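# Press the green lid flat onto the tin

## Task

Push the green lid fully down onto the tin so that it sits level and seated around its entire rim, and finish with neither hand in contact with the lid.

## Robot and tools

Robot: two arms, left_arm and right_arm, each ending in a five-motor-group robotic hand (left_arm has a left hand, right_arm a right hand, mirror images). Base poses in the scene frame: left_arm at (+0.006, +0.367, +0.030) m, quat_wxyz (+1.000, 0, 0, -0.012); right_arm at (-0.050, -0.251, +0.017) m, quat_wxyz (+1.000, 0, 0, -0.025). A two-camera stand sits behind the arms. Loose objects may occasionally get a brief external shove.

Frames. Scene frame: origin at table-top height, halfway between the nominal bases, +z up, +x out over the table, left_arm toward +y (arm names do not match image sides). Fixed cameras and the table use the scene frame. Everything about a hand (its reported position, orientation, velocities, target, wrist-camera pose) is given in that arm's own base frame. Hand point axes (right hand): +z runs along straightened fingers toward the tips, +x crosses the palm away from the thumb, +y points out of the palm face (palm surface at y = -0.062 m). On the left hand +x points toward the thumb instead. A rigid mast near the wrist on the palm side (x +0.05 to +0.10, z -0.16 to -0.11, reaching y = +0.06 m; x sign flips on the left hand) can collide with things.

Tool execute_actions. Argument actions: a list of actions; each action is a table of 1 to 15 rows, each row one 1/30 s control step; if fewer than 15 rows are given, the final row repeats to fill 15 steps (0.5 s per action). Each row is one flat list of 48 numbers, all in [-1, 1], covering both arms even if one stays still: left dx, dy, dz, rx, ry, rz; then 16 left hand hinge goals; left current_limit; left speed; then the same 24 for the right arm.
Pose numbers dx..rz are offsets, not poses: every row measures from the arm's Hand target as it was when that action began, not from the previous row. Translations run along the arm's own base axes; 1.0 = 0.6 m, so 0.05 is 3 cm. rx, ry, rz form a single rotation vector, 1.0 = 180 degrees, turning about the Hand target position. Sending the same offset again in a later action moves further. A translation longer than 1.0 is scaled back along its direction. Each step the commanded orientation is limited to within 40 degrees of the measured one.
Hand numbers, in this exact order: index_mcp, index_abd, index_pip, index_dip, middle_mcp, middle_abd, middle_pip, middle_dip, ring_mcp, ring_abd, ring_pip, ring_dip, thumb_cmc, thumb_axl, thumb_mcp, thumb_ipl. These are absolute goal angles, scaled linearly between each hinge's stops (degrees at +1 / -1; straight value): finger _mcp (+128/-18; -0.75) bends toward the palm, _abd (+60/-60; 0.00) swings sideways away from the thumb, _pip (+108/-29; -0.58), _dip (+117/-21; -0.70); thumb_cmc (+120/-20; -0.71) swings the thumb in front of the palm, thumb_axl (+140/-27; -0.68) twists it, thumb_mcp (+109/-69; -0.23), thumb_ipl (+108/-77; -0.17). A zero is a real goal, not 'no change': to keep a hand as it is, resend its hand_goal, hand_current_limit and hand_speed. current_limit maps -1..+1 to 0..550 mA (at least 11 mA); speed sets goal travel at (speed+1)/2 of 8.5 rad/s. Defaults: current_limit +0.4, speed -0.6; last values persist. Very low limits may leave fingers too weak to lift.
Argument cameras: list of names (cam_high, cam_low, cam_left_wrist, cam_right_wrist, each 896x504), ["all"], or []. Omitted/null gives all images only when actions is empty. An unknown name invalidates the call. An empty actions list returns state plus images.

Results: per arm end_effector_position (m) and end_effector_quat_wxyz in its base frame, Hand target (your last commanded pose after clipping; next offsets count from it), joint positions, velocities ('within noise' when still), joint torques (include gravity, offsets and noise; entries 3 and 4 wrap at ±28 N m), step readings of positions during motion. Hand: hand_goal, hand_measured, hand_current_ma (positive pushes toward -1), hand_state per motor (moving, goal, blocked, overload), hand_current_limit, hand_speed. Reported positions can be off by a few cm; friction and elbow sag leave the hand resting short of (often below) the target, so if it stays short, send the remaining distance as a new offset. Tiny moves may not start.

Tool zoom_image: camera (one of the four) and region [x0, y0, x1, y1] in pixels from the top-left, at most 504 by 504, on that camera's latest image.

Tool finished_scene: scene = current scene number. Ends the scene irreversibly; the lid must stay seated with the robot off it.

Avoid: knocking anything off the table, slamming or hard impacts, very hard pushes, contact or squeezing between the two arms, and dropping the lid. To stop pressing, command the target back past where the hand actually sits. A motor at 495 mA or more for 5 s shuts down for 10 s; arm motors that are held loaded, stretched, or pushing at unreachable poses heat up and at 100 °C the arm goes limp for 30-60 s (MOTOR HOT warns at 85 °C). Keep the wrist away from the first joint axis, where small moves swing the whole arm.

Each tool is called after "Emit:" as name(argument=value, ...) on one line, values as JSON.

## Session

Emit:
execute_actions(actions=[])

Scene clock: 0.00 s.
left_arm: end_effector_position=(+0.6005, +0.0044, +0.1635) hand_goal=(-0.754, +0.000, -0.576, -0.696, -0.754, +0.000, -0.576, -0.696, -0.754, +0.000, -0.576, -0.696, -0.714, -0.678, -0.226, -0.168) hand_measured=(-0.754, +0.000, -0.576, -0.696, -0.754, +0.000, -0.576, -0.696, -0.754, +0.000, -0.576, -0.696, -0.714, -0.678, -0.226, -0.168) hand_current_ma=(+0, +0, +0, +0, +0, +0, +0, +0, +0, +0, +0, +0, +0, +0, +0, +0) hand_state=(goal, goal, goal, goal, goal, goal, goal, goal, goal, goal, goal, goal, goal, goal, goal, goal) hand_current_limit=0.40 hand_speed=-0.60 end_effector_quat_wxyz=(+0.504, -0.206, +0.773, +0.326) | right_arm: end_effector_position=(+0.7233, +0.0570, +0.1871) hand_goal=(-0.754, +0.000, -0.576, -0.696, -0.754, +0.000, -0.576, -0.696, -0.754, +0.000, -0.576, -0.696, -0.714, -0.678, -0.226, -0.168) hand_measured=(-0.754, +0.000, -0.576, -0.696, -0.754, +0.000, -0.576, -0.696, -0.754, +0.000, -0.576, -0.696, -0.714, -0.678, -0.226, -0.168) hand_current_ma=(+0, +0, +0, +0, +0, +0, +0, +0, +0, +0, +0, +0, +0, +0, +0, +0) hand_state=(goal, goal, goal, goal, goal, goal, goal, goal, goal, goal, goal, goal, goal, goal, goal, goal) hand_current_limit=0.40 hand_speed=-0.60 end_effector_quat_wxyz=(+0.207, +0.566, +0.798, -0.010)
Joint positions: left_arm=[-0.312 1.895 1.289 -0.012 -1.066 -1.812] | right_arm=[0.154 1.866 1.647 -1.057 0.301 -0.227]
Joint velocities: within noise
Joint torques (N m): no reading
Heat: left arm: hottest shoulder 28 °C; right arm: hottest shoulder 31 °C.
Hand target: left_arm +0.6079, +0.0056, +0.1742; +0.513, -0.215, +0.765, +0.323 | right_arm +0.7344, +0.0618, +0.2198; +0.231, +0.567, +0.791, +0.011

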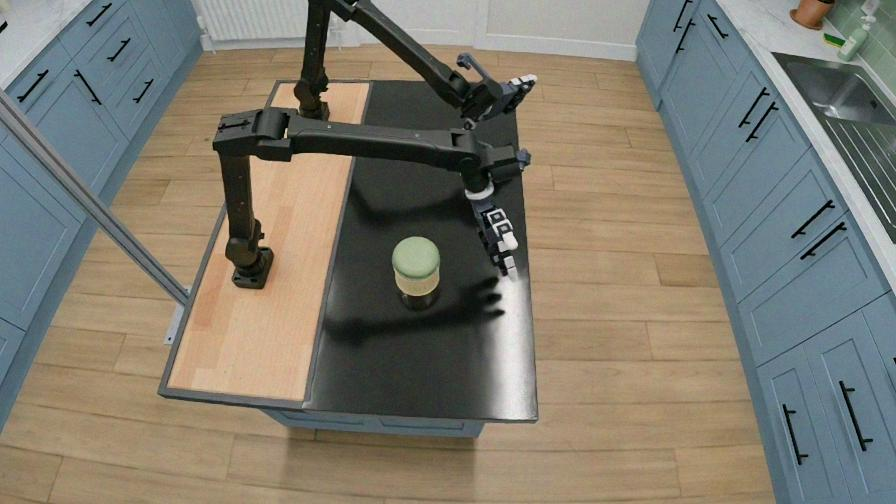

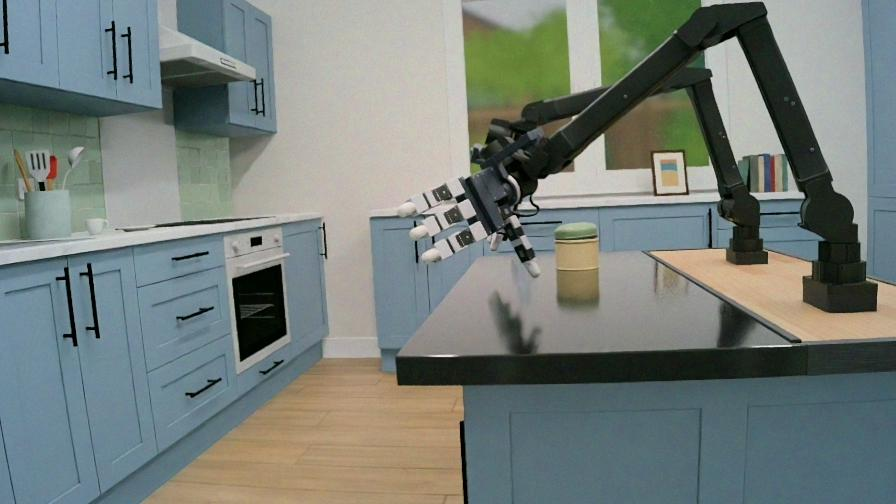

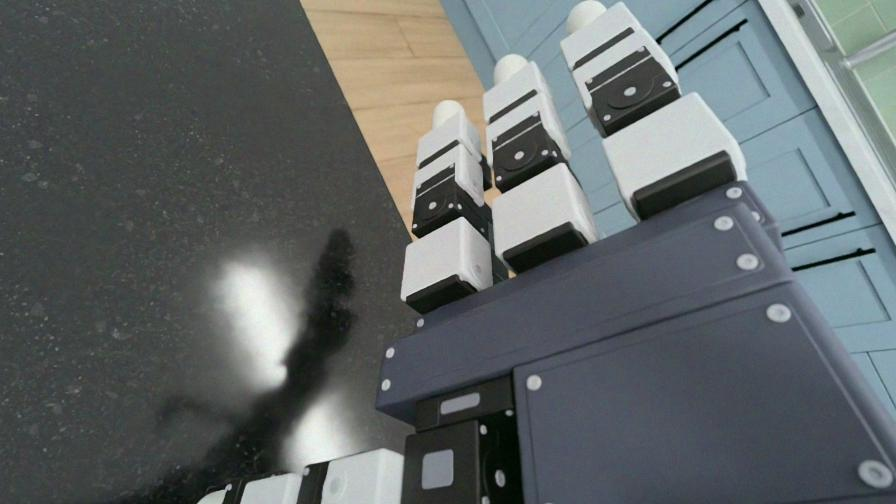

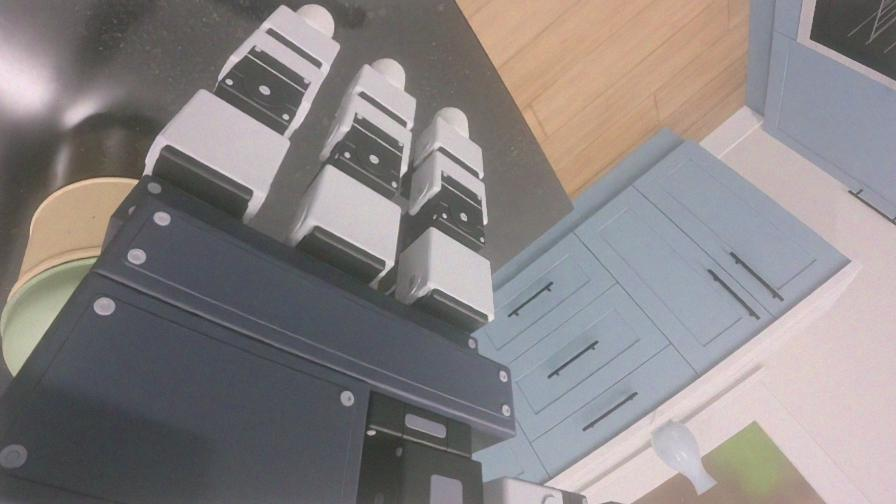

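Emit:
zoom_image(camera="cam_high", region=[340, 200, 500, 330])

Emit:
zoom_image(camera="cam_low", region=[520, 200, 660, 320])

Emit:
zoom_image(camera="cam_high", region=[150, 0, 580, 460])

Emit:
zoom_image(camera="cam_low", region=[392, 0, 896, 504])

Scaled by 3.150 from the camera's 896x504 image, which has a finer 1280x720 frame.

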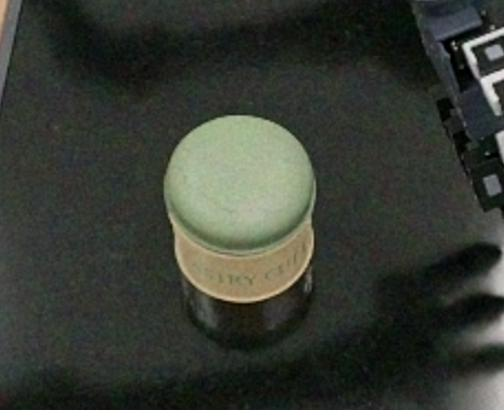

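Scaled by 3.600 from the camera's 896x504 image, which has a finer 1280x720 frame.

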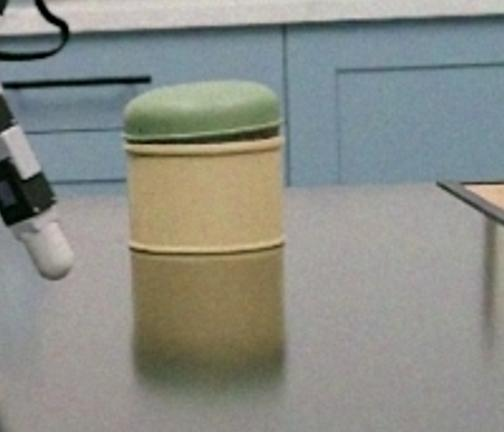

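Scaled by 1.096 from the camera's 896x504 image, which has a finer 1280x720 frame.

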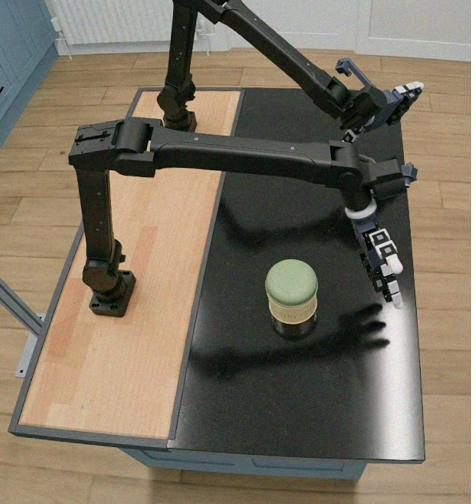

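Scaled by 1.000.

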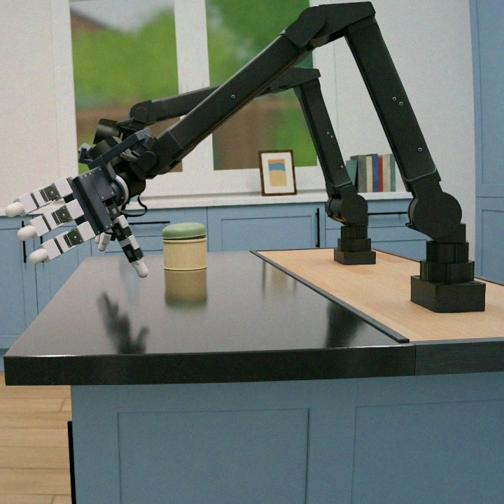

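Emit:
execute_actions(actions=[[[0,0,0,0,0,0,-0.754,0,-0.576,-0.696,-0.754,0,-0.576,-0.696,-0.754,0,-0.576,-0.696,-0.714,-0.678,-0.226,-0.168,0.4,-0.6,0,0,0.1,0.0335,0.0368,-0.0341,0.479,0,0.883,0.319,0.479,0,0.883,0.319,0.479,0,0.883,0.319,-0.714,-0.678,-0.226,-0.168,0.4,-0.6]],[[0,0,0,0,0,0,-0.754,0,-0.576,-0.696,-0.754,0,-0.576,-0.696,-0.754,0,-0.576,-0.696,-0.714,-0.678,-0.226,-0.168,0.4,-0.6,0,0,0.12,0.0335,0.0368,-0.0341,0.479,0,0.883,0.319,0.479,0,0.883,0.319,0.479,0,0.883,0.319,-0.714,-0.678,-0.226,-0.168,0.4,-0.6]],[[0,0,0,0,0,0,-0.754,0,-0.576,-0.696,-0.754,0,-0.576,-0.696,-0.754,0,-0.576,-0.696,-0.714,-0.678,-0.226,-0.168,0.4,-0.6,-0.14,-0.05,0,0.0335,0.0368,-0.0341,0.479,0,0.883,0.319,0.479,0,0.883,0.319,0.479,0,0.883,0.319,-0.714,-0.678,-0.226,-0.168,0.4,-0.6]]], cameras=["all"])

Scene clock: 200.87 s.
left_arm: end_effector_position=(+0.6005, +0.0044, +0.1635) hand_goal=(-0.754, +0.000, -0.576, -0.696, -0.754, +0.000, -0.576, -0.696, -0.754, +0.000, -0.576, -0.696, -0.714, -0.678, -0.226, -0.168) hand_measured=(-0.754, +0.000, -0.576, -0.696, -0.754, +0.000, -0.576, -0.696, -0.754, +0.000, -0.576, -0.696, -0.714, -0.678, -0.226, -0.168) hand_current_ma=(+0, +0, +0, +0, +0, +0, +0, +0, +0, +0, +0, +0, +0, +0, +0, +0) hand_state=(goal, goal, goal, goal, goal, goal, goal, goal, goal, goal, goal, goal, goal, goal, goal, goal) hand_current_limit=0.40 hand_speed=-0.60 end_effector_quat_wxyz=(+0.504, -0.206, +0.773, +0.326) | right_arm: end_effector_position=(+0.6537, +0.0308, +0.3382) hand_goal=(+0.478, +0.000, +0.882, +0.318, +0.478, +0.000, +0.882, +0.318, +0.478, +0.000, +0.882, +0.318, -0.714, -0.678, -0.226, -0.168) hand_measured=(+0.398, +0.000, +0.680, +0.306, +0.398, +0.000, +0.680, +0.306, +0.402, +0.000, +0.670, +0.310, -0.714, -0.678, -0.224, -0.168) hand_current_ma=(-228, +0, -385, -15, -228, +0, -385, -15, -214, +0, -385, -7, +0, +0, +2, +0) hand_state=(blocked, goal, blocked, goal, blocked, goal, blocked, goal, blocked, goal, blocked, goal, goal, goal, goal, goal) hand_current_limit=0.40 hand_speed=-0.60 end_effector_quat_wxyz=(+0.036, +0.701, +0.711, +0.038)
Joint positions: left_arm=[-0.312 1.895 1.289 -0.012 -1.066 -1.812] | right_arm=[0.094 1.802 2.045 -1.709 0.007 0.08]
Joint torques (N m): left_arm=[-1.9 -17.32 9.4 1.51 -0.68 0.08] | right_arm=[0.85 -17.08 9.59 0.79 -0.01 0.19]
Heat: left arm: hottest shoulder 37 °C; right arm: hottest elbow 46 °C.
Hand target: left_arm +0.6079, +0.0056, +0.1742; +0.513, -0.215, +0.765, +0.323 | right_arm +0.6504, +0.0318, +0.3518; +0.000, +0.707, +0.707, +0.000
Off the commanded pose: left_arm 0.013 m, 2 deg | right_arm 0.014 m, 6 deg.
joint sent to its limit (right arm) — joint 4 (wrist pitch), lower limit. The joint targets are off in position and orientation.
Step readings (end_effector_position of left_arm | right_arm):
0: (+0.6005, +0.0044, +0.1635) | (+0.7233, +0.0570, +0.1871)
1: (+0.6005, +0.0044, +0.1635) | (+0.7233, +0.0570, +0.1871)
2: (+0.6005, +0.0044, +0.1635) | (+0.7212, +0.0581, +0.1871)
4: (+0.6005, +0.0044, +0.1635) | (+0.7127, +0.0606, +0.1872)
8: (+0.6005, +0.0044, +0.1635) | (+0.7110, +0.0644, +0.2146)
15: (+0.6005, +0.0044, +0.1635) | (+0.7185, +0.0667, +0.2652)
16: (+0.6005, +0.0044, +0.1635) | (+0.7188, +0.0681, +0.2683)
17: (+0.6005, +0.0044, +0.1635) | (+0.7179, +0.0698, +0.2692)
19: (+0.6005, +0.0044, +0.1635) | (+0.7163, +0.0726, +0.2738)
23: (+0.6005, +0.0044, +0.1635) | (+0.7202, +0.0757, +0.2970)
30: (+0.6005, +0.0044, +0.1635) | (+0.7221, +0.0728, +0.3319)
31: (+0.6005, +0.0044, +0.1635) | (+0.7221, +0.0727, +0.3331)
32: (+0.6005, +0.0044, +0.1635) | (+0.7209, +0.0732, +0.3333)
34: (+0.6005, +0.0044, +0.1635) | (+0.7100, +0.0736, +0.3252)
38: (+0.6005, +0.0044, +0.1635) | (+0.6812, +0.0592, +0.3133)
45: (+0.6005, +0.0044, +0.1635) | (+0.6596, +0.0304, +0.3331)

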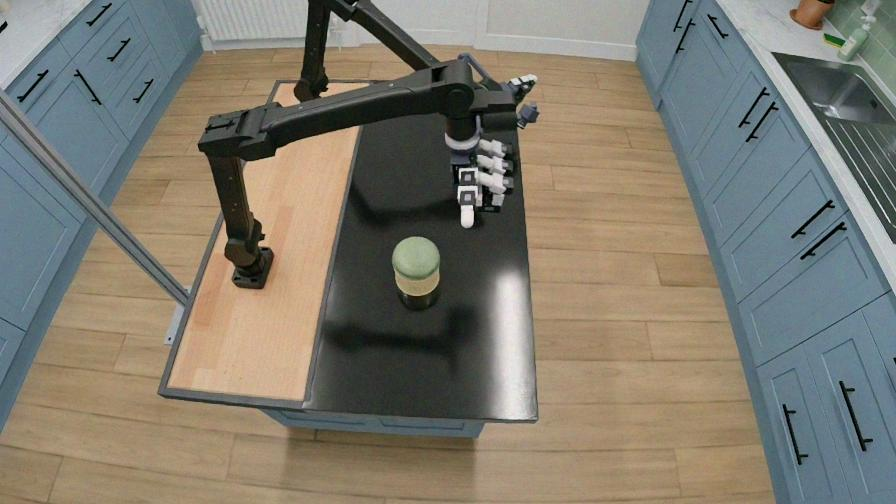

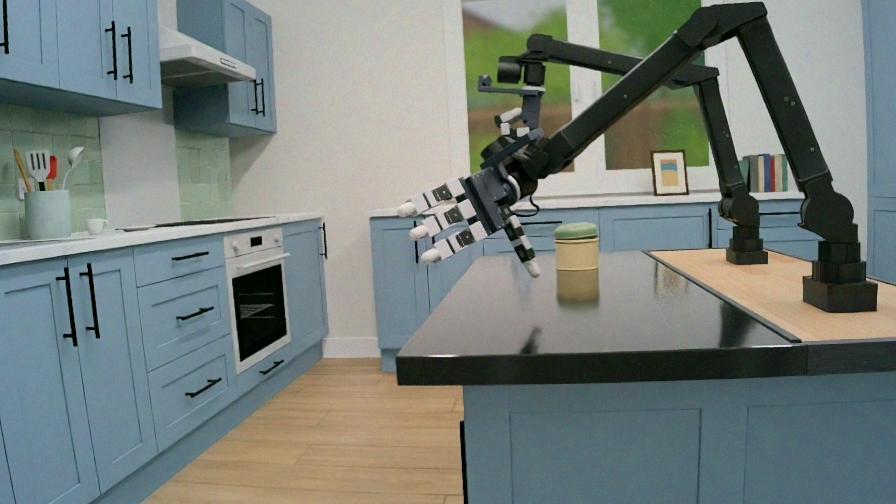

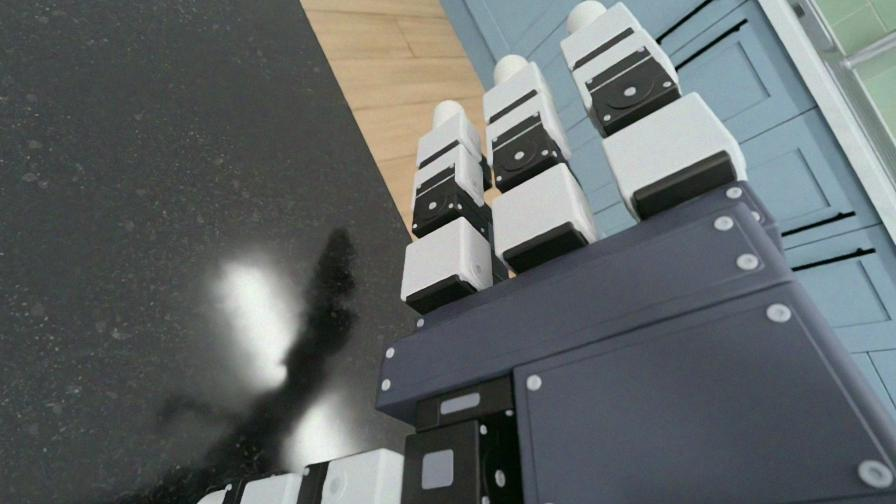

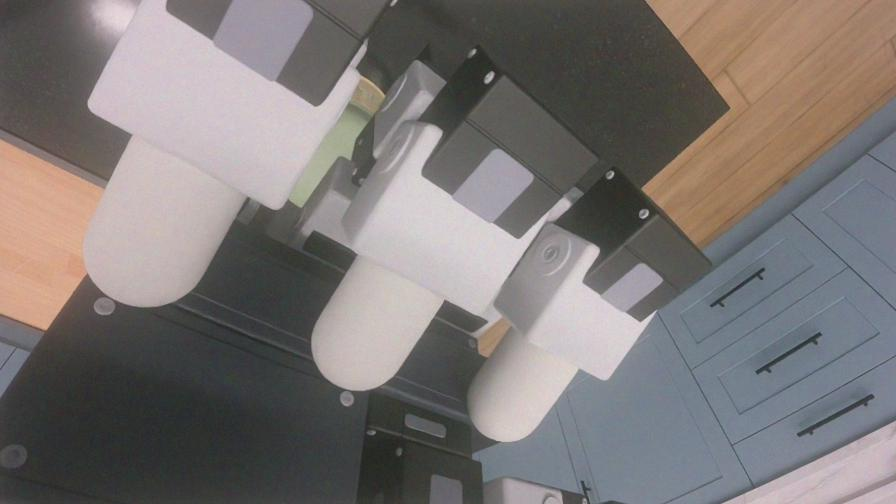

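Emit:
execute_actions(actions=[[[0,0,0,0,0,0,-0.754,0,-0.576,-0.696,-0.754,0,-0.576,-0.696,-0.754,0,-0.576,-0.696,-0.714,-0.678,-0.226,-0.168,0.4,-0.6,-0.084,-0.022,-0.04,0,0,0,0.43,0,0.72,0.31,0.43,0,0.72,0.31,0.43,0,0.72,0.31,-0.714,-0.678,-0.226,-0.168,0.4,-0.6]],[[0,0,0,0,0,0,-0.754,0,-0.576,-0.696,-0.754,0,-0.576,-0.696,-0.754,0,-0.576,-0.696,-0.714,-0.678,-0.226,-0.168,0.4,-0.6,-0.084,-0.022,-0.06,0,0,0,0.43,0,0.72,0.31,0.43,0,0.72,0.31,0.43,0,0.72,0.31,-0.714,-0.678,-0.226,-0.168,0.4,-0.6]]], cameras=["cam_high","cam_low","cam_right_wrist"])

Scene clock: 226.60 s.
left_arm: end_effector_position=(+0.6005, +0.0044, +0.1635) hand_goal=(-0.754, +0.000, -0.576, -0.696, -0.754, +0.000, -0.576, -0.696, -0.754, +0.000, -0.576, -0.696, -0.714, -0.678, -0.226, -0.168) hand_measured=(-0.754, +0.000, -0.576, -0.696, -0.754, +0.000, -0.576, -0.696, -0.754, +0.000, -0.576, -0.696, -0.714, -0.678, -0.226, -0.168) hand_current_ma=(+0, +0, +0, +0, +0, +0, +0, +0, +0, +0, +0, +0, +0, +0, +0, +0) hand_state=(goal, goal, goal, goal, goal, goal, goal, goal, goal, goal, goal, goal, goal, goal, goal, goal) hand_current_limit=0.40 hand_speed=-0.60 end_effector_quat_wxyz=(+0.504, -0.206, +0.773, +0.326) | right_arm: end_effector_position=(+0.5473, +0.0038, +0.2749) hand_goal=(+0.430, +0.000, +0.720, +0.310, +0.430, +0.000, +0.720, +0.310, +0.430, +0.000, +0.720, +0.310, -0.714, -0.678, -0.226, -0.168) hand_measured=(+0.388, +0.000, +0.678, +0.302, +0.388, +0.000, +0.678, +0.302, +0.392, +0.000, +0.672, +0.306, -0.714, -0.678, -0.224, -0.168) hand_current_ma=(-92, +0, -82, -9, -92, +0, -82, -9, -77, +0, -105, -2, +0, +0, +2, +0) hand_state=(blocked, goal, blocked, goal, blocked, goal, blocked, goal, blocked, goal, blocked, goal, goal, goal, goal, goal) hand_current_limit=0.40 hand_speed=-0.60 end_effector_quat_wxyz=(-0.016, +0.713, +0.701, -0.018)
Joint positions: left_arm=[-0.312 1.895 1.289 -0.012 -1.066 -1.812] | right_arm=[0.061 1.582 1.629 -1.666 -0.001 0.077]
Joint torques (N m): left_arm=[-1.96 -17.2 9.39 1.47 -0.68 0.09] | right_arm=[0.44 -14.39 9.43 1.25 0.02 -0.05]
Heat: left arm: hottest shoulder 38 °C; right arm: hottest elbow 43 °C.
Hand target: left_arm +0.6079, +0.0056, +0.1742; +0.513, -0.215, +0.765, +0.323 | right_arm +0.5496, +0.0054, +0.2918; +0.000, +0.707, +0.707, +0.000
Off the commanded pose: left_arm 0.013 m, 2 deg | right_arm 0.017 m, 3 deg.
Step readings (end_effector_position of left_arm | right_arm):
0: (+0.6005, +0.0044, +0.1635) | (+0.6537, +0.0308, +0.3382)
1: (+0.6005, +0.0044, +0.1635) | (+0.6534, +0.0308, +0.3374)
2: (+0.6005, +0.0044, +0.1635) | (+0.6515, +0.0307, +0.3350)
4: (+0.6005, +0.0044, +0.1635) | (+0.6383, +0.0300, +0.3230)
8: (+0.6005, +0.0044, +0.1635) | (+0.6159, +0.0281, +0.3052)
15: (+0.6005, +0.0044, +0.1635) | (+0.6056, +0.0272, +0.3063)
16: (+0.6005, +0.0044, +0.1635) | (+0.6048, +0.0271, +0.3074)
17: (+0.6005, +0.0044, +0.1635) | (+0.6027, +0.0273, +0.3060)
19: (+0.6005, +0.0044, +0.1635) | (+0.5886, +0.0256, +0.2958)
23: (+0.6005, +0.0044, +0.1635) | (+0.5546, +0.0163, +0.2749)
30: (+0.6005, +0.0044, +0.1635) | (+0.5477, +0.0046, +0.2745)
Images, in order (width x height): cam_high 896x504, cam_low 896x504, cam_right_wrist 896x504.

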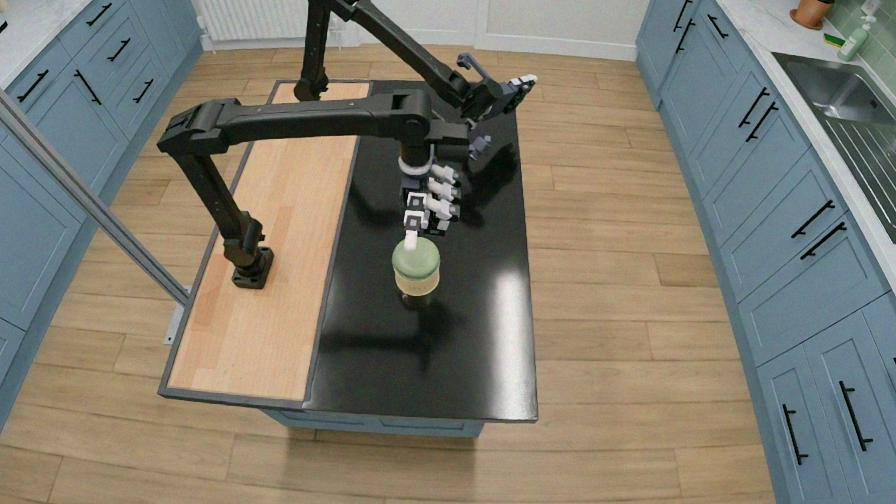

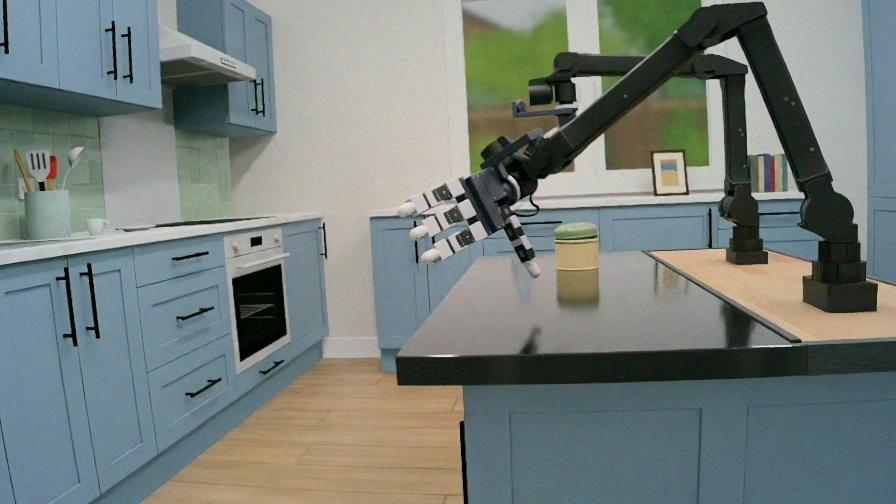

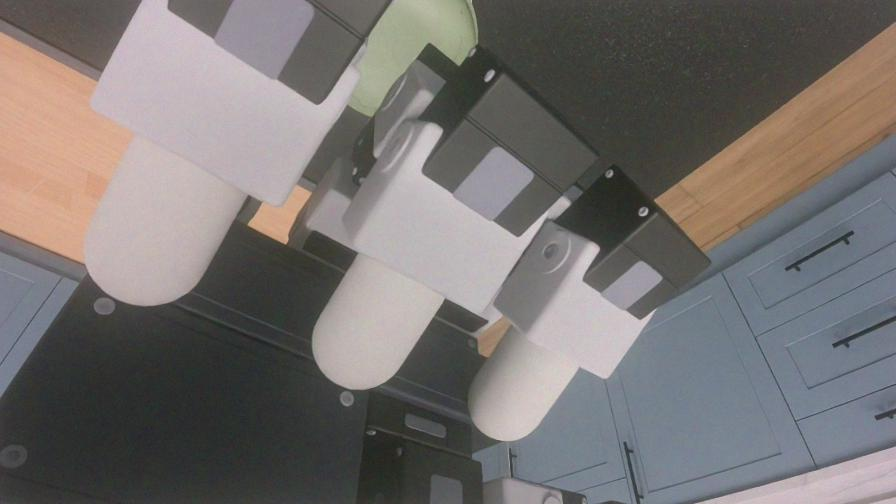

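Emit:
execute_actions(actions=[[[0,0,0.12,0,0,0,-0.754,0,-0.576,-0.696,-0.754,0,-0.576,-0.696,-0.754,0,-0.576,-0.696,-0.714,-0.678,-0.226,-0.168,0.4,-0.6,0,0,-0.05,0,0,0,0.43,0,0.72,0.31,0.43,0,0.72,0.31,0.43,0,0.72,0.31,-0.714,-0.678,-0.226,-0.168,0.4,-0.6]],[[0,0,0.15,0,0,0,-0.754,0,-0.576,-0.696,-0.754,0,-0.576,-0.696,-0.754,0,-0.576,-0.696,-0.714,-0.678,-0.226,-0.168,0.4,-0.6,0,0,-0.05,0,0,0,0.43,0,0.72,0.31,0.43,0,0.72,0.31,0.43,0,0.72,0.31,-0.714,-0.678,-0.226,-0.168,0.4,-0.6]]], cameras=["cam_high","cam_low","cam_right_wrist"])

Emit:
zoom_image(camera="cam_low", region=[450, 60, 700, 300])

Emit:
zoom_image(camera="cam_high", region=[340, 130, 520, 320])

Scene clock: 263.10 s.
left_arm: end_effector_position=(+0.5985, +0.0062, +0.3216) hand_goal=(-0.754, +0.000, -0.576, -0.696, -0.754, +0.000, -0.576, -0.696, -0.754, +0.000, -0.576, -0.696, -0.714, -0.678, -0.226, -0.168) hand_measured=(-0.754, -0.002, -0.576, -0.696, -0.754, -0.002, -0.576, -0.696, -0.756, -0.002, -0.576, -0.696, -0.716, -0.678, -0.226, -0.168) hand_current_ma=(+0, -1, +0, +0, +0, -1, +0, +0, +0, -1, +0, +0, +0, +0, +0, +0) hand_state=(goal, goal, goal, goal, goal, goal, goal, goal, goal, goal, goal, goal, goal, goal, goal, goal) hand_current_limit=0.40 hand_speed=-0.60 end_effector_quat_wxyz=(+0.505, -0.205, +0.772, +0.327) | right_arm: end_effector_position=(+0.5429, +0.0035, +0.2203) hand_goal=(+0.430, +0.000, +0.720, +0.310, +0.430, +0.000, +0.720, +0.310, +0.430, +0.000, +0.720, +0.310, -0.714, -0.678, -0.226, -0.168) hand_measured=(+0.388, +0.000, +0.678, +0.302, +0.388, +0.000, +0.678, +0.302, +0.392, +0.000, +0.672, +0.306, -0.714, -0.678, -0.224, -0.168) hand_current_ma=(-92, +0, -82, -9, -92, +0, -82, -9, -77, +0, -105, -2, +0, +0, +2, +0) hand_state=(blocked, goal, blocked, goal, blocked, goal, blocked, goal, blocked, goal, blocked, goal, goal, goal, goal, goal) hand_current_limit=0.40 hand_speed=-0.60 end_effector_quat_wxyz=(-0.013, +0.713, +0.701, -0.015)
Joint positions: left_arm=[-0.311 1.721 1.49 -0.376 -1.066 -1.802] | right_arm=[0.061 1.569 1.468 -1.51 -0.001 0.077]
Joint torques (N m): left_arm=[-1.96 -15.44 12.6 0.88 -0.68 0.03] | right_arm=[0.5 -12.92 9.76 1.25 0.01 -0.06]
Heat: left arm: hottest shoulder 38 °C; right arm: hottest elbow 40 °C.
Hand target: left_arm +0.6079, +0.0056, +0.3362; +0.513, -0.215, +0.765, +0.323 | right_arm +0.5496, +0.0054, +0.2318; +0.000, +0.707, +0.707, +0.000
Off the commanded pose: left_arm 0.017 m, 2 deg | right_arm 0.013 m, 2 deg.
Step readings (end_effector_position of left_arm | right_arm):
0: (+0.6005, +0.0044, +0.1635) | (+0.5473, +0.0038, +0.2749)
1: (+0.6005, +0.0044, +0.1635) | (+0.5473, +0.0038, +0.2749)
2: (+0.6000, +0.0045, +0.1632) | (+0.5479, +0.0038, +0.2736)
4: (+0.5969, +0.0056, +0.1666) | (+0.5474, +0.0038, +0.2680)
8: (+0.5925, +0.0079, +0.1876) | (+0.5440, +0.0036, +0.2523)
15: (+0.5973, +0.0063, +0.2263) | (+0.5443, +0.0036, +0.2478)
16: (+0.5979, +0.0062, +0.2287) | (+0.5442, +0.0036, +0.2472)
17: (+0.5981, +0.0061, +0.2305) | (+0.5454, +0.0037, +0.2463)
19: (+0.5973, +0.0065, +0.2380) | (+0.5463, +0.0037, +0.2414)
23: (+0.5961, +0.0069, +0.2682) | (+0.5421, +0.0035, +0.2241)
30: (+0.5989, +0.0061, +0.3189) | (+0.5425, +0.0035, +0.2202)
Images, in order (width x height): cam_high 896x504, cam_low 896x504, cam_right_wrist 896x504.

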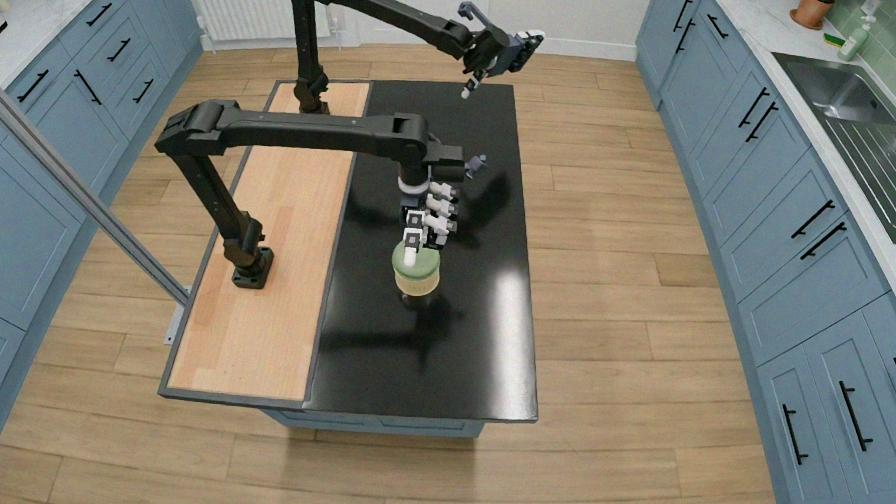

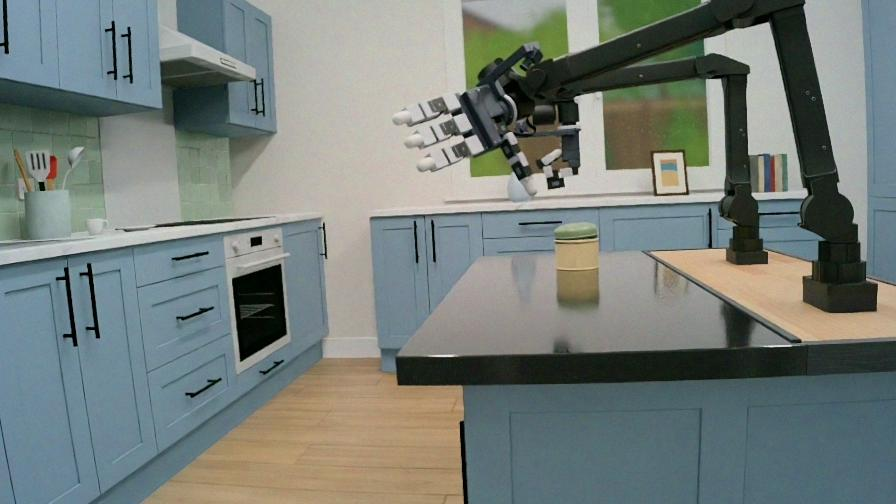

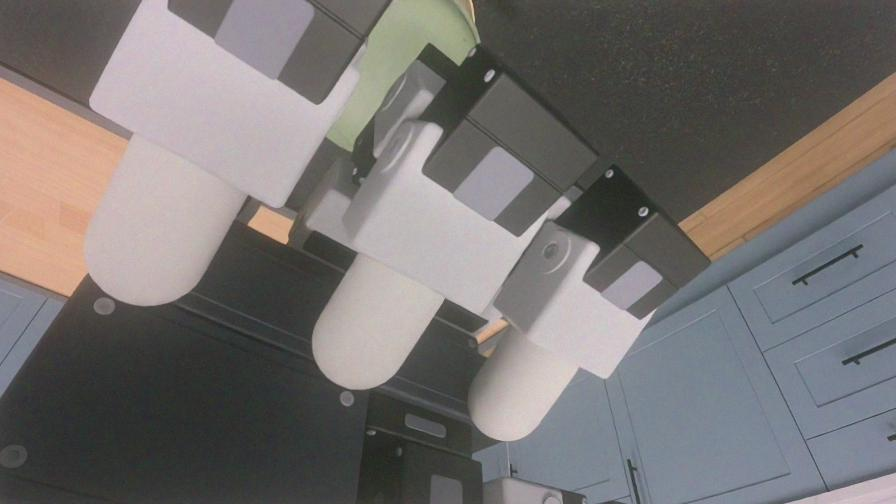

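Scaled by 2.016 from the camera's 896x504 image, which has a finer 1280x720 frame.

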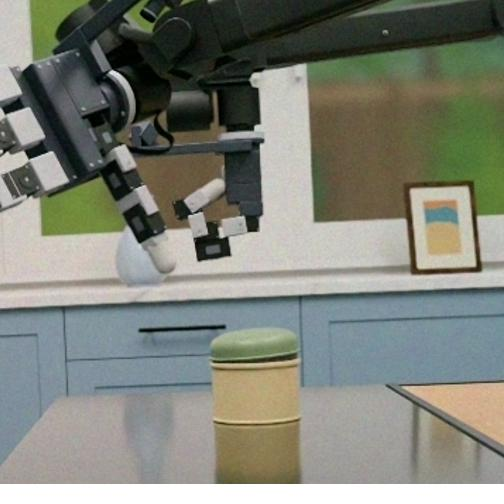

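Scaled by 2.653 from the camera's 896x504 image, which has a finer 1280x720 frame.

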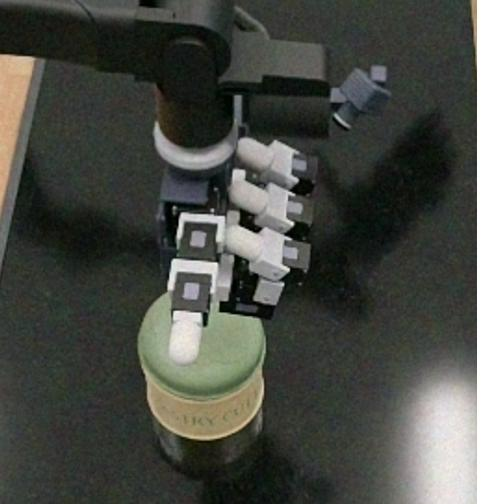

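Emit:
execute_actions(actions=[[[0,0,0,0,0,0,-0.754,0,-0.576,-0.696,-0.754,0,-0.576,-0.696,-0.754,0,-0.576,-0.696,-0.714,-0.678,-0.226,-0.168,0.4,-0.6,-0.047,0,0,0,0,0,0.58,0,0.56,0.03,0.58,0,0.56,0.03,0.58,0,0.56,0.03,-0.714,-0.678,-0.226,-0.168,0.4,-0.6]],[[0,0,0,0,0,0,-0.754,0,-0.576,-0.696,-0.754,0,-0.576,-0.696,-0.754,0,-0.576,-0.696,-0.714,-0.678,-0.226,-0.168,0.4,-0.6,0,0,-0.067,0,0,0,0.58,0,0.56,0.03,0.58,0,0.56,0.03,0.58,0,0.56,0.03,-0.714,-0.678,-0.226,-0.168,0.4,-0.6]]], cameras=["cam_high","cam_low","cam_right_wrist"])

Emit:
zoom_image(camera="cam_low", region=[520, 140, 660, 290])

Emit:
zoom_image(camera="cam_high", region=[340, 150, 500, 320])

Scene clock: 344.07 s.
left_arm: end_effector_position=(+0.5979, +0.0064, +0.3213) hand_goal=(-0.754, +0.000, -0.576, -0.696, -0.754, +0.000, -0.576, -0.696, -0.754, +0.000, -0.576, -0.696, -0.714, -0.678, -0.226, -0.168) hand_measured=(-0.754, -0.002, -0.576, -0.696, -0.754, -0.002, -0.576, -0.696, -0.756, -0.002, -0.576, -0.696, -0.716, -0.678, -0.226, -0.168) hand_current_ma=(+0, -1, +0, +0, +0, -1, +0, +0, +0, -1, +0, +0, +0, +0, +0, +0) hand_state=(goal, goal, goal, goal, goal, goal, goal, goal, goal, goal, goal, goal, goal, goal, goal, goal) hand_current_limit=0.40 hand_speed=-0.60 end_effector_quat_wxyz=(+0.503, -0.203, +0.774, +0.329) | right_arm: end_effector_position=(+0.5135, +0.0019, +0.1833) hand_goal=(+0.580, +0.000, +0.560, +0.030, +0.580, +0.000, +0.560, +0.030, +0.580, +0.000, +0.560, +0.030, -0.714, -0.678, -0.226, -0.168) hand_measured=(+0.556, +0.000, +0.560, +0.034, +0.562, +0.000, +0.562, +0.034, +0.562, +0.000, +0.562, +0.034, -0.716, -0.676, -0.224, -0.168) hand_current_ma=(-43, +0, +0, +2, -25, +0, +1, +2, -26, +0, +2, +2, -1, +1, +2, +0) hand_state=(blocked, goal, goal, goal, goal, goal, goal, goal, goal, goal, goal, goal, goal, goal, goal, goal) hand_current_limit=0.40 hand_speed=-0.60 end_effector_quat_wxyz=(-0.011, +0.712, +0.702, -0.012)
Joint positions: left_arm=[-0.311 1.721 1.49 -0.383 -1.066 -1.802] | right_arm=[0.061 1.504 1.295 -1.395 -0.001 0.075]
Joint torques (N m): left_arm=[-1.96 -15.15 12.85 0.9 -0.69 -0.01] | right_arm=[0.67 -11.28 9.7 1.25 0.01 -0.02]
Heat: left arm: hottest elbow 42 °C; right arm: hottest elbow 41 °C.
Hand target: left_arm +0.6079, +0.0056, +0.3362; +0.513, -0.215, +0.765, +0.323 | right_arm +0.5214, +0.0054, +0.1916; +0.000, +0.707, +0.707, +0.000
Off the commanded pose: left_arm 0.018 m, 2 deg | right_arm 0.012 m, 2 deg.
Step readings (end_effector_position of left_arm | right_arm):
0: (+0.5985, +0.0062, +0.3216) | (+0.5429, +0.0035, +0.2203)
1: (+0.5985, +0.0062, +0.3216) | (+0.5429, +0.0035, +0.2203)
2: (+0.5984, +0.0062, +0.3216) | (+0.5426, +0.0035, +0.2200)
4: (+0.5983, +0.0062, +0.3215) | (+0.5365, +0.0033, +0.2150)
8: (+0.5980, +0.0063, +0.3213) | (+0.5208, +0.0023, +0.2098)
15: (+0.5979, +0.0064, +0.3213) | (+0.5172, +0.0021, +0.2177)
16: (+0.5979, +0.0064, +0.3213) | (+0.5168, +0.0021, +0.2170)
17: (+0.5979, +0.0064, +0.3213) | (+0.5176, +0.0021, +0.2163)
19: (+0.5979, +0.0064, +0.3213) | (+0.5189, +0.0022, +0.2099)
23: (+0.5979, +0.0064, +0.3213) | (+0.5122, +0.0018, +0.1885)
30: (+0.5979, +0.0064, +0.3213) | (+0.5128, +0.0018, +0.1830)
Images, in order (width x height): cam_high 896x504, cam_low 896x504, cam_right_wrist 896x504.

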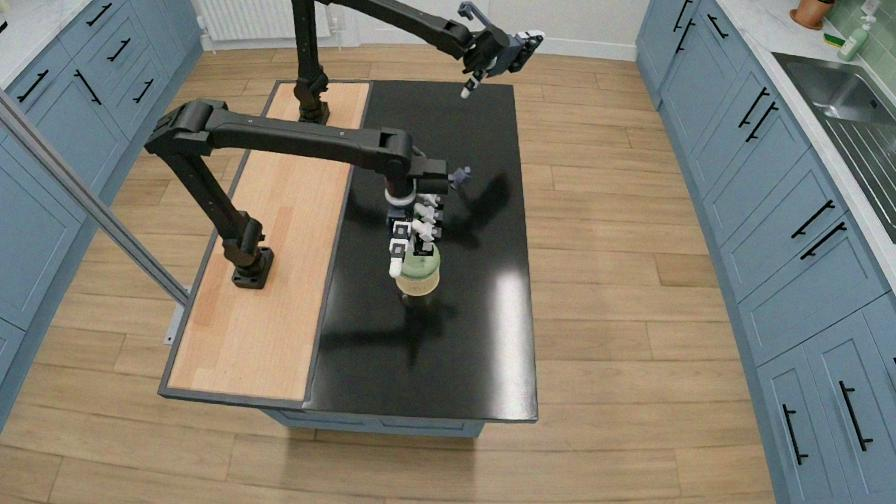

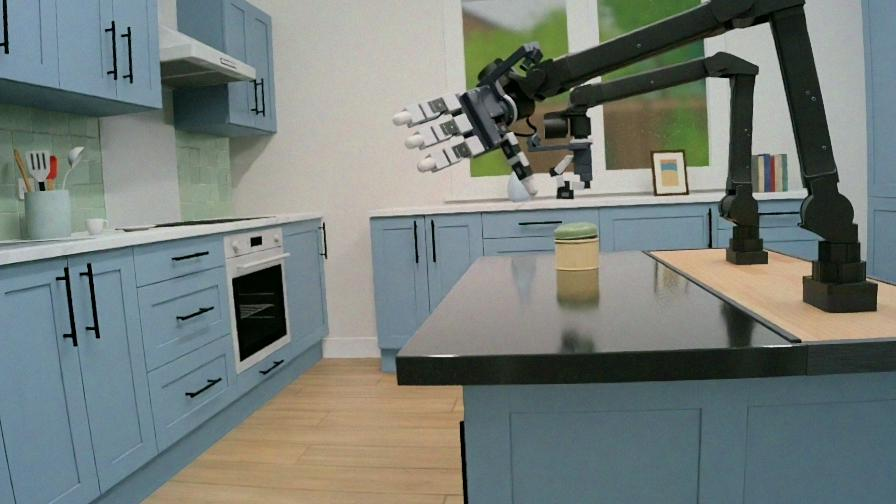

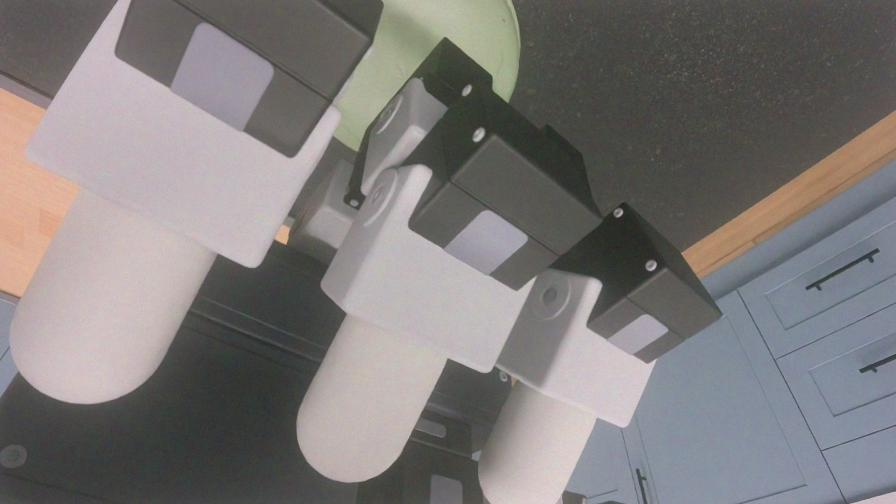

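Scaled by 3.360 from the camera's 896x504 image, which has a finer 1280x720 frame.

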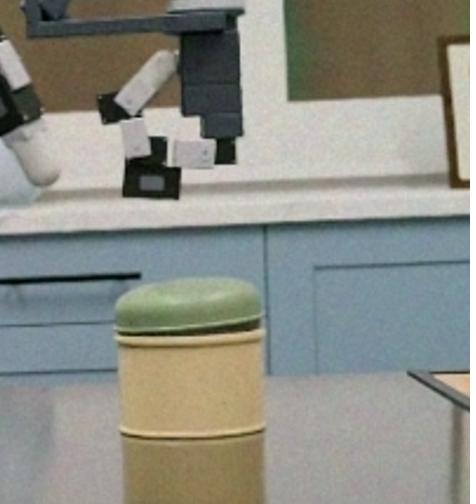

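Scaled by 2.965 from the camera's 896x504 image, which has a finer 1280x720 frame.

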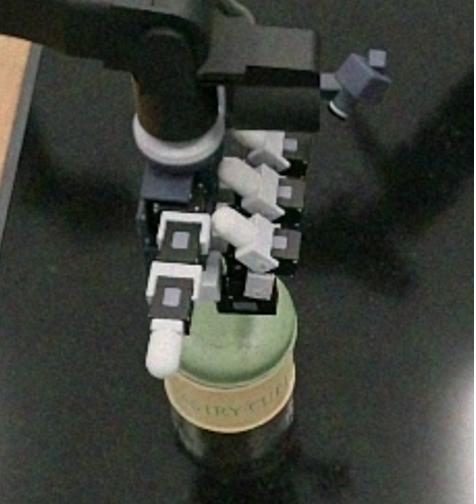

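Emit:
execute_actions(actions=[[[0,0,0,0,0,0,-0.754,0,-0.576,-0.696,-0.754,0,-0.576,-0.696,-0.754,0,-0.576,-0.696,-0.714,-0.678,-0.226,-0.168,0.4,-0.6,0,0,0,0,0,0,1,0,-0.87,-0.7,1,0,-0.87,-0.7,1,0,-0.87,-0.7,-0.714,-0.678,-0.226,-0.168,0.4,-0.5]],[[0,0,0,0,0,0,-0.754,0,-0.576,-0.696,-0.754,0,-0.576,-0.696,-0.754,0,-0.576,-0.696,-0.714,-0.678,-0.226,-0.168,0.4,-0.6,0,0,-0.08,0,0,0,1,0,-0.87,-0.7,1,0,-0.87,-0.7,1,0,-0.87,-0.7,-0.714,-0.678,-0.226,-0.168,0.4,-0.5]]], cameras=["cam_high","cam_low","cam_right_wrist"])

Emit:
zoom_image(camera="cam_low", region=[520, 140, 660, 290])

Emit:
zoom_image(camera="cam_high", region=[340, 150, 500, 320])

Scene clock: 385.17 s.
left_arm: end_effector_position=(+0.5979, +0.0064, +0.3213) hand_goal=(-0.754, +0.000, -0.576, -0.696, -0.754, +0.000, -0.576, -0.696, -0.754, +0.000, -0.576, -0.696, -0.714, -0.678, -0.226, -0.168) hand_measured=(-0.754, -0.002, -0.576, -0.696, -0.754, -0.002, -0.576, -0.696, -0.756, -0.002, -0.576, -0.696, -0.716, -0.678, -0.226, -0.168) hand_current_ma=(+0, -1, +0, +0, +0, -1, +0, +0, +0, -1, +0, +0, +0, +0, +0, +0) hand_state=(goal, goal, goal, goal, goal, goal, goal, goal, goal, goal, goal, goal, goal, goal, goal, goal) hand_current_limit=0.40 hand_speed=-0.60 end_effector_quat_wxyz=(+0.503, -0.203, +0.774, +0.329) | right_arm: end_effector_position=(+0.5120, +0.0018, +0.1332) hand_goal=(+1.000, +0.000, -0.870, -0.700, +1.000, +0.000, -0.870, -0.700, +1.000, +0.000, -0.870, -0.700, -0.714, -0.678, -0.226, -0.168) hand_measured=(+0.984, +0.000, -0.870, -0.698, +0.984, +0.000, -0.870, -0.698, +0.992, -0.002, -0.870, -0.698, -0.716, -0.676, -0.224, -0.168) hand_current_ma=(-25, +0, +0, +1, -25, +0, +0, +1, -9, -1, +0, +1, -1, +1, +2, +0) hand_state=(goal, goal, goal, goal, goal, goal, goal, goal, goal, goal, goal, goal, goal, goal, goal, goal) hand_current_limit=0.40 hand_speed=-0.50 end_effector_quat_wxyz=(-0.013, +0.712, +0.702, -0.015)
Joint positions: left_arm=[-0.311 1.721 1.49 -0.383 -1.066 -1.802] | right_arm=[0.061 1.539 1.2 -1.27 -0.001 0.075]
Joint torques (N m): left_arm=[-2.02 -15.15 12.89 0.9 -0.69 -0.01] | right_arm=[0.67 -11.87 9.52 1.28 0.02 -0.02]
Heat: left arm: hottest elbow 44 °C; right arm: hottest elbow 41 °C.
Hand target: left_arm +0.6079, +0.0056, +0.3362; +0.513, -0.215, +0.765, +0.323 | right_arm +0.5214, +0.0054, +0.1436; +0.000, +0.707, +0.707, +0.000
Off the commanded pose: left_arm 0.018 m, 2 deg | right_arm 0.015 m, 2 deg.
Step readings (end_effector_position of left_arm | right_arm):
0: (+0.5979, +0.0064, +0.3213) | (+0.5135, +0.0019, +0.1833)
1: (+0.5979, +0.0064, +0.3213) | (+0.5131, +0.0018, +0.1831)
2: (+0.5979, +0.0064, +0.3213) | (+0.5131, +0.0018, +0.1831)
4: (+0.5979, +0.0064, +0.3213) | (+0.5131, +0.0018, +0.1831)
8: (+0.5979, +0.0064, +0.3213) | (+0.5135, +0.0019, +0.1833)
15: (+0.5979, +0.0064, +0.3213) | (+0.5135, +0.0019, +0.1833)
16: (+0.5979, +0.0064, +0.3213) | (+0.5135, +0.0019, +0.1833)
17: (+0.5979, +0.0064, +0.3213) | (+0.5151, +0.0020, +0.1821)
19: (+0.5979, +0.0064, +0.3213) | (+0.5174, +0.0021, +0.1754)
23: (+0.5979, +0.0064, +0.3213) | (+0.5109, +0.0017, +0.1492)
30: (+0.5979, +0.0064, +0.3213) | (+0.5112, +0.0017, +0.1329)
Images, in order (width x height): cam_high 896x504, cam_low 896x504, cam_right_wrist 896x504.

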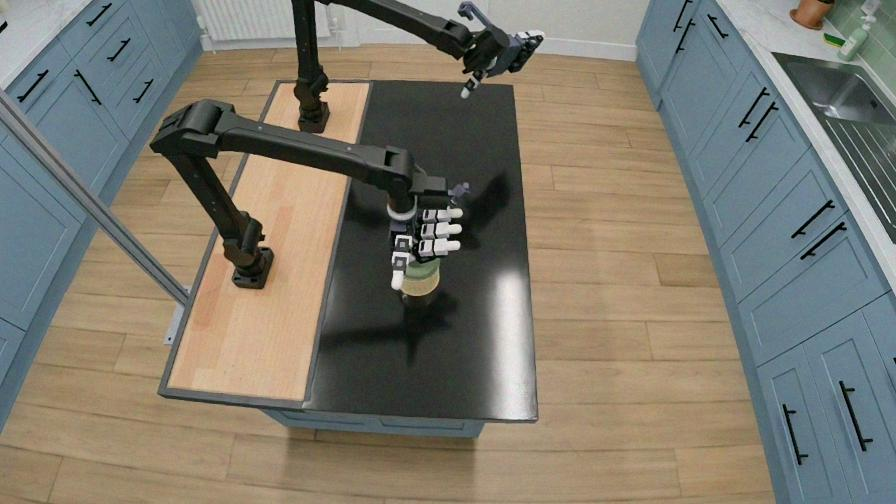

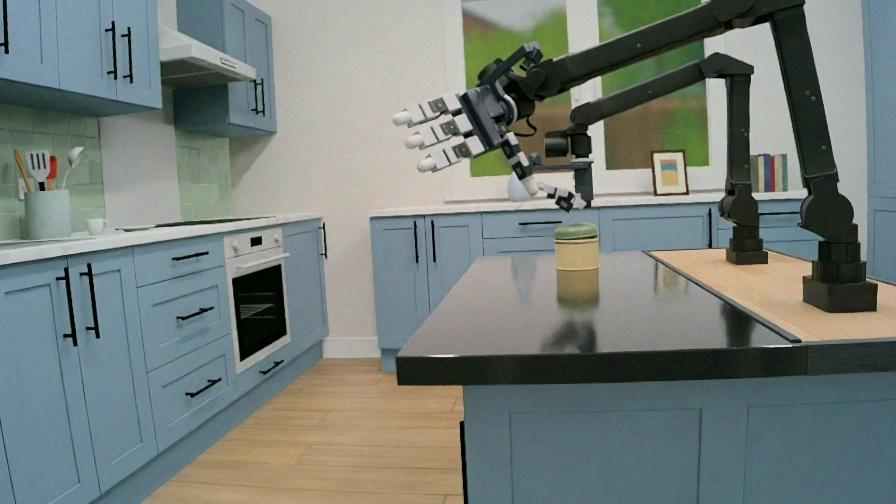

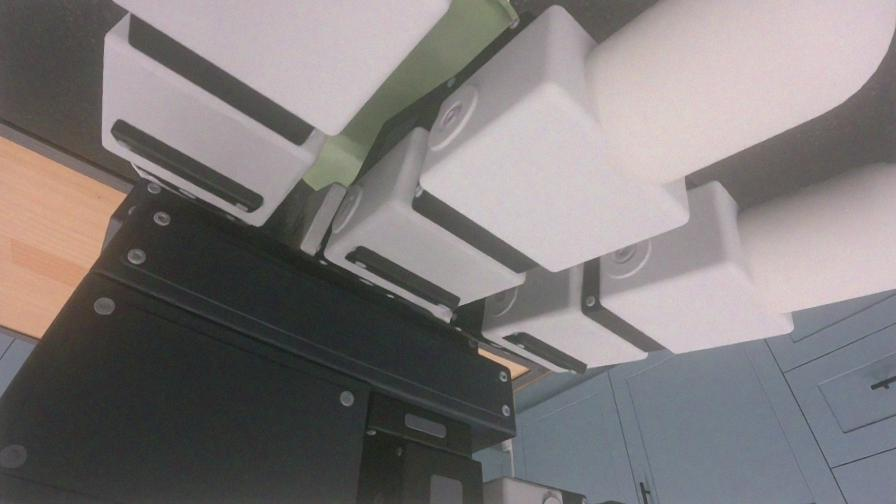

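Scaled by 3.360 from the camera's 896x504 image, which has a finer 1280x720 frame.

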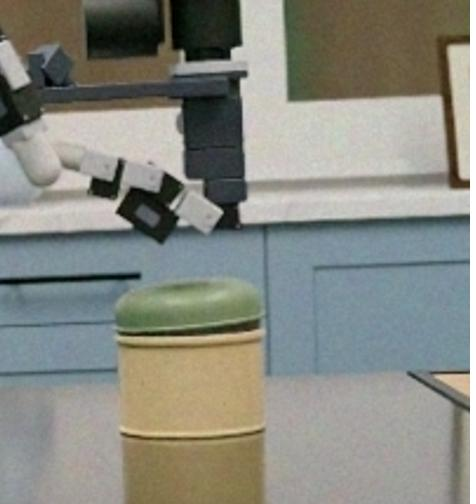

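Scaled by 2.965 from the camera's 896x504 image, which has a finer 1280x720 frame.

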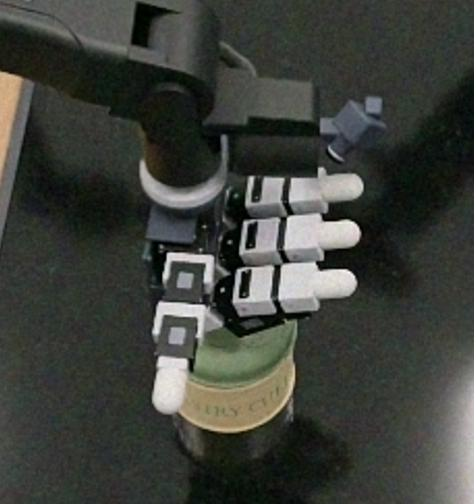

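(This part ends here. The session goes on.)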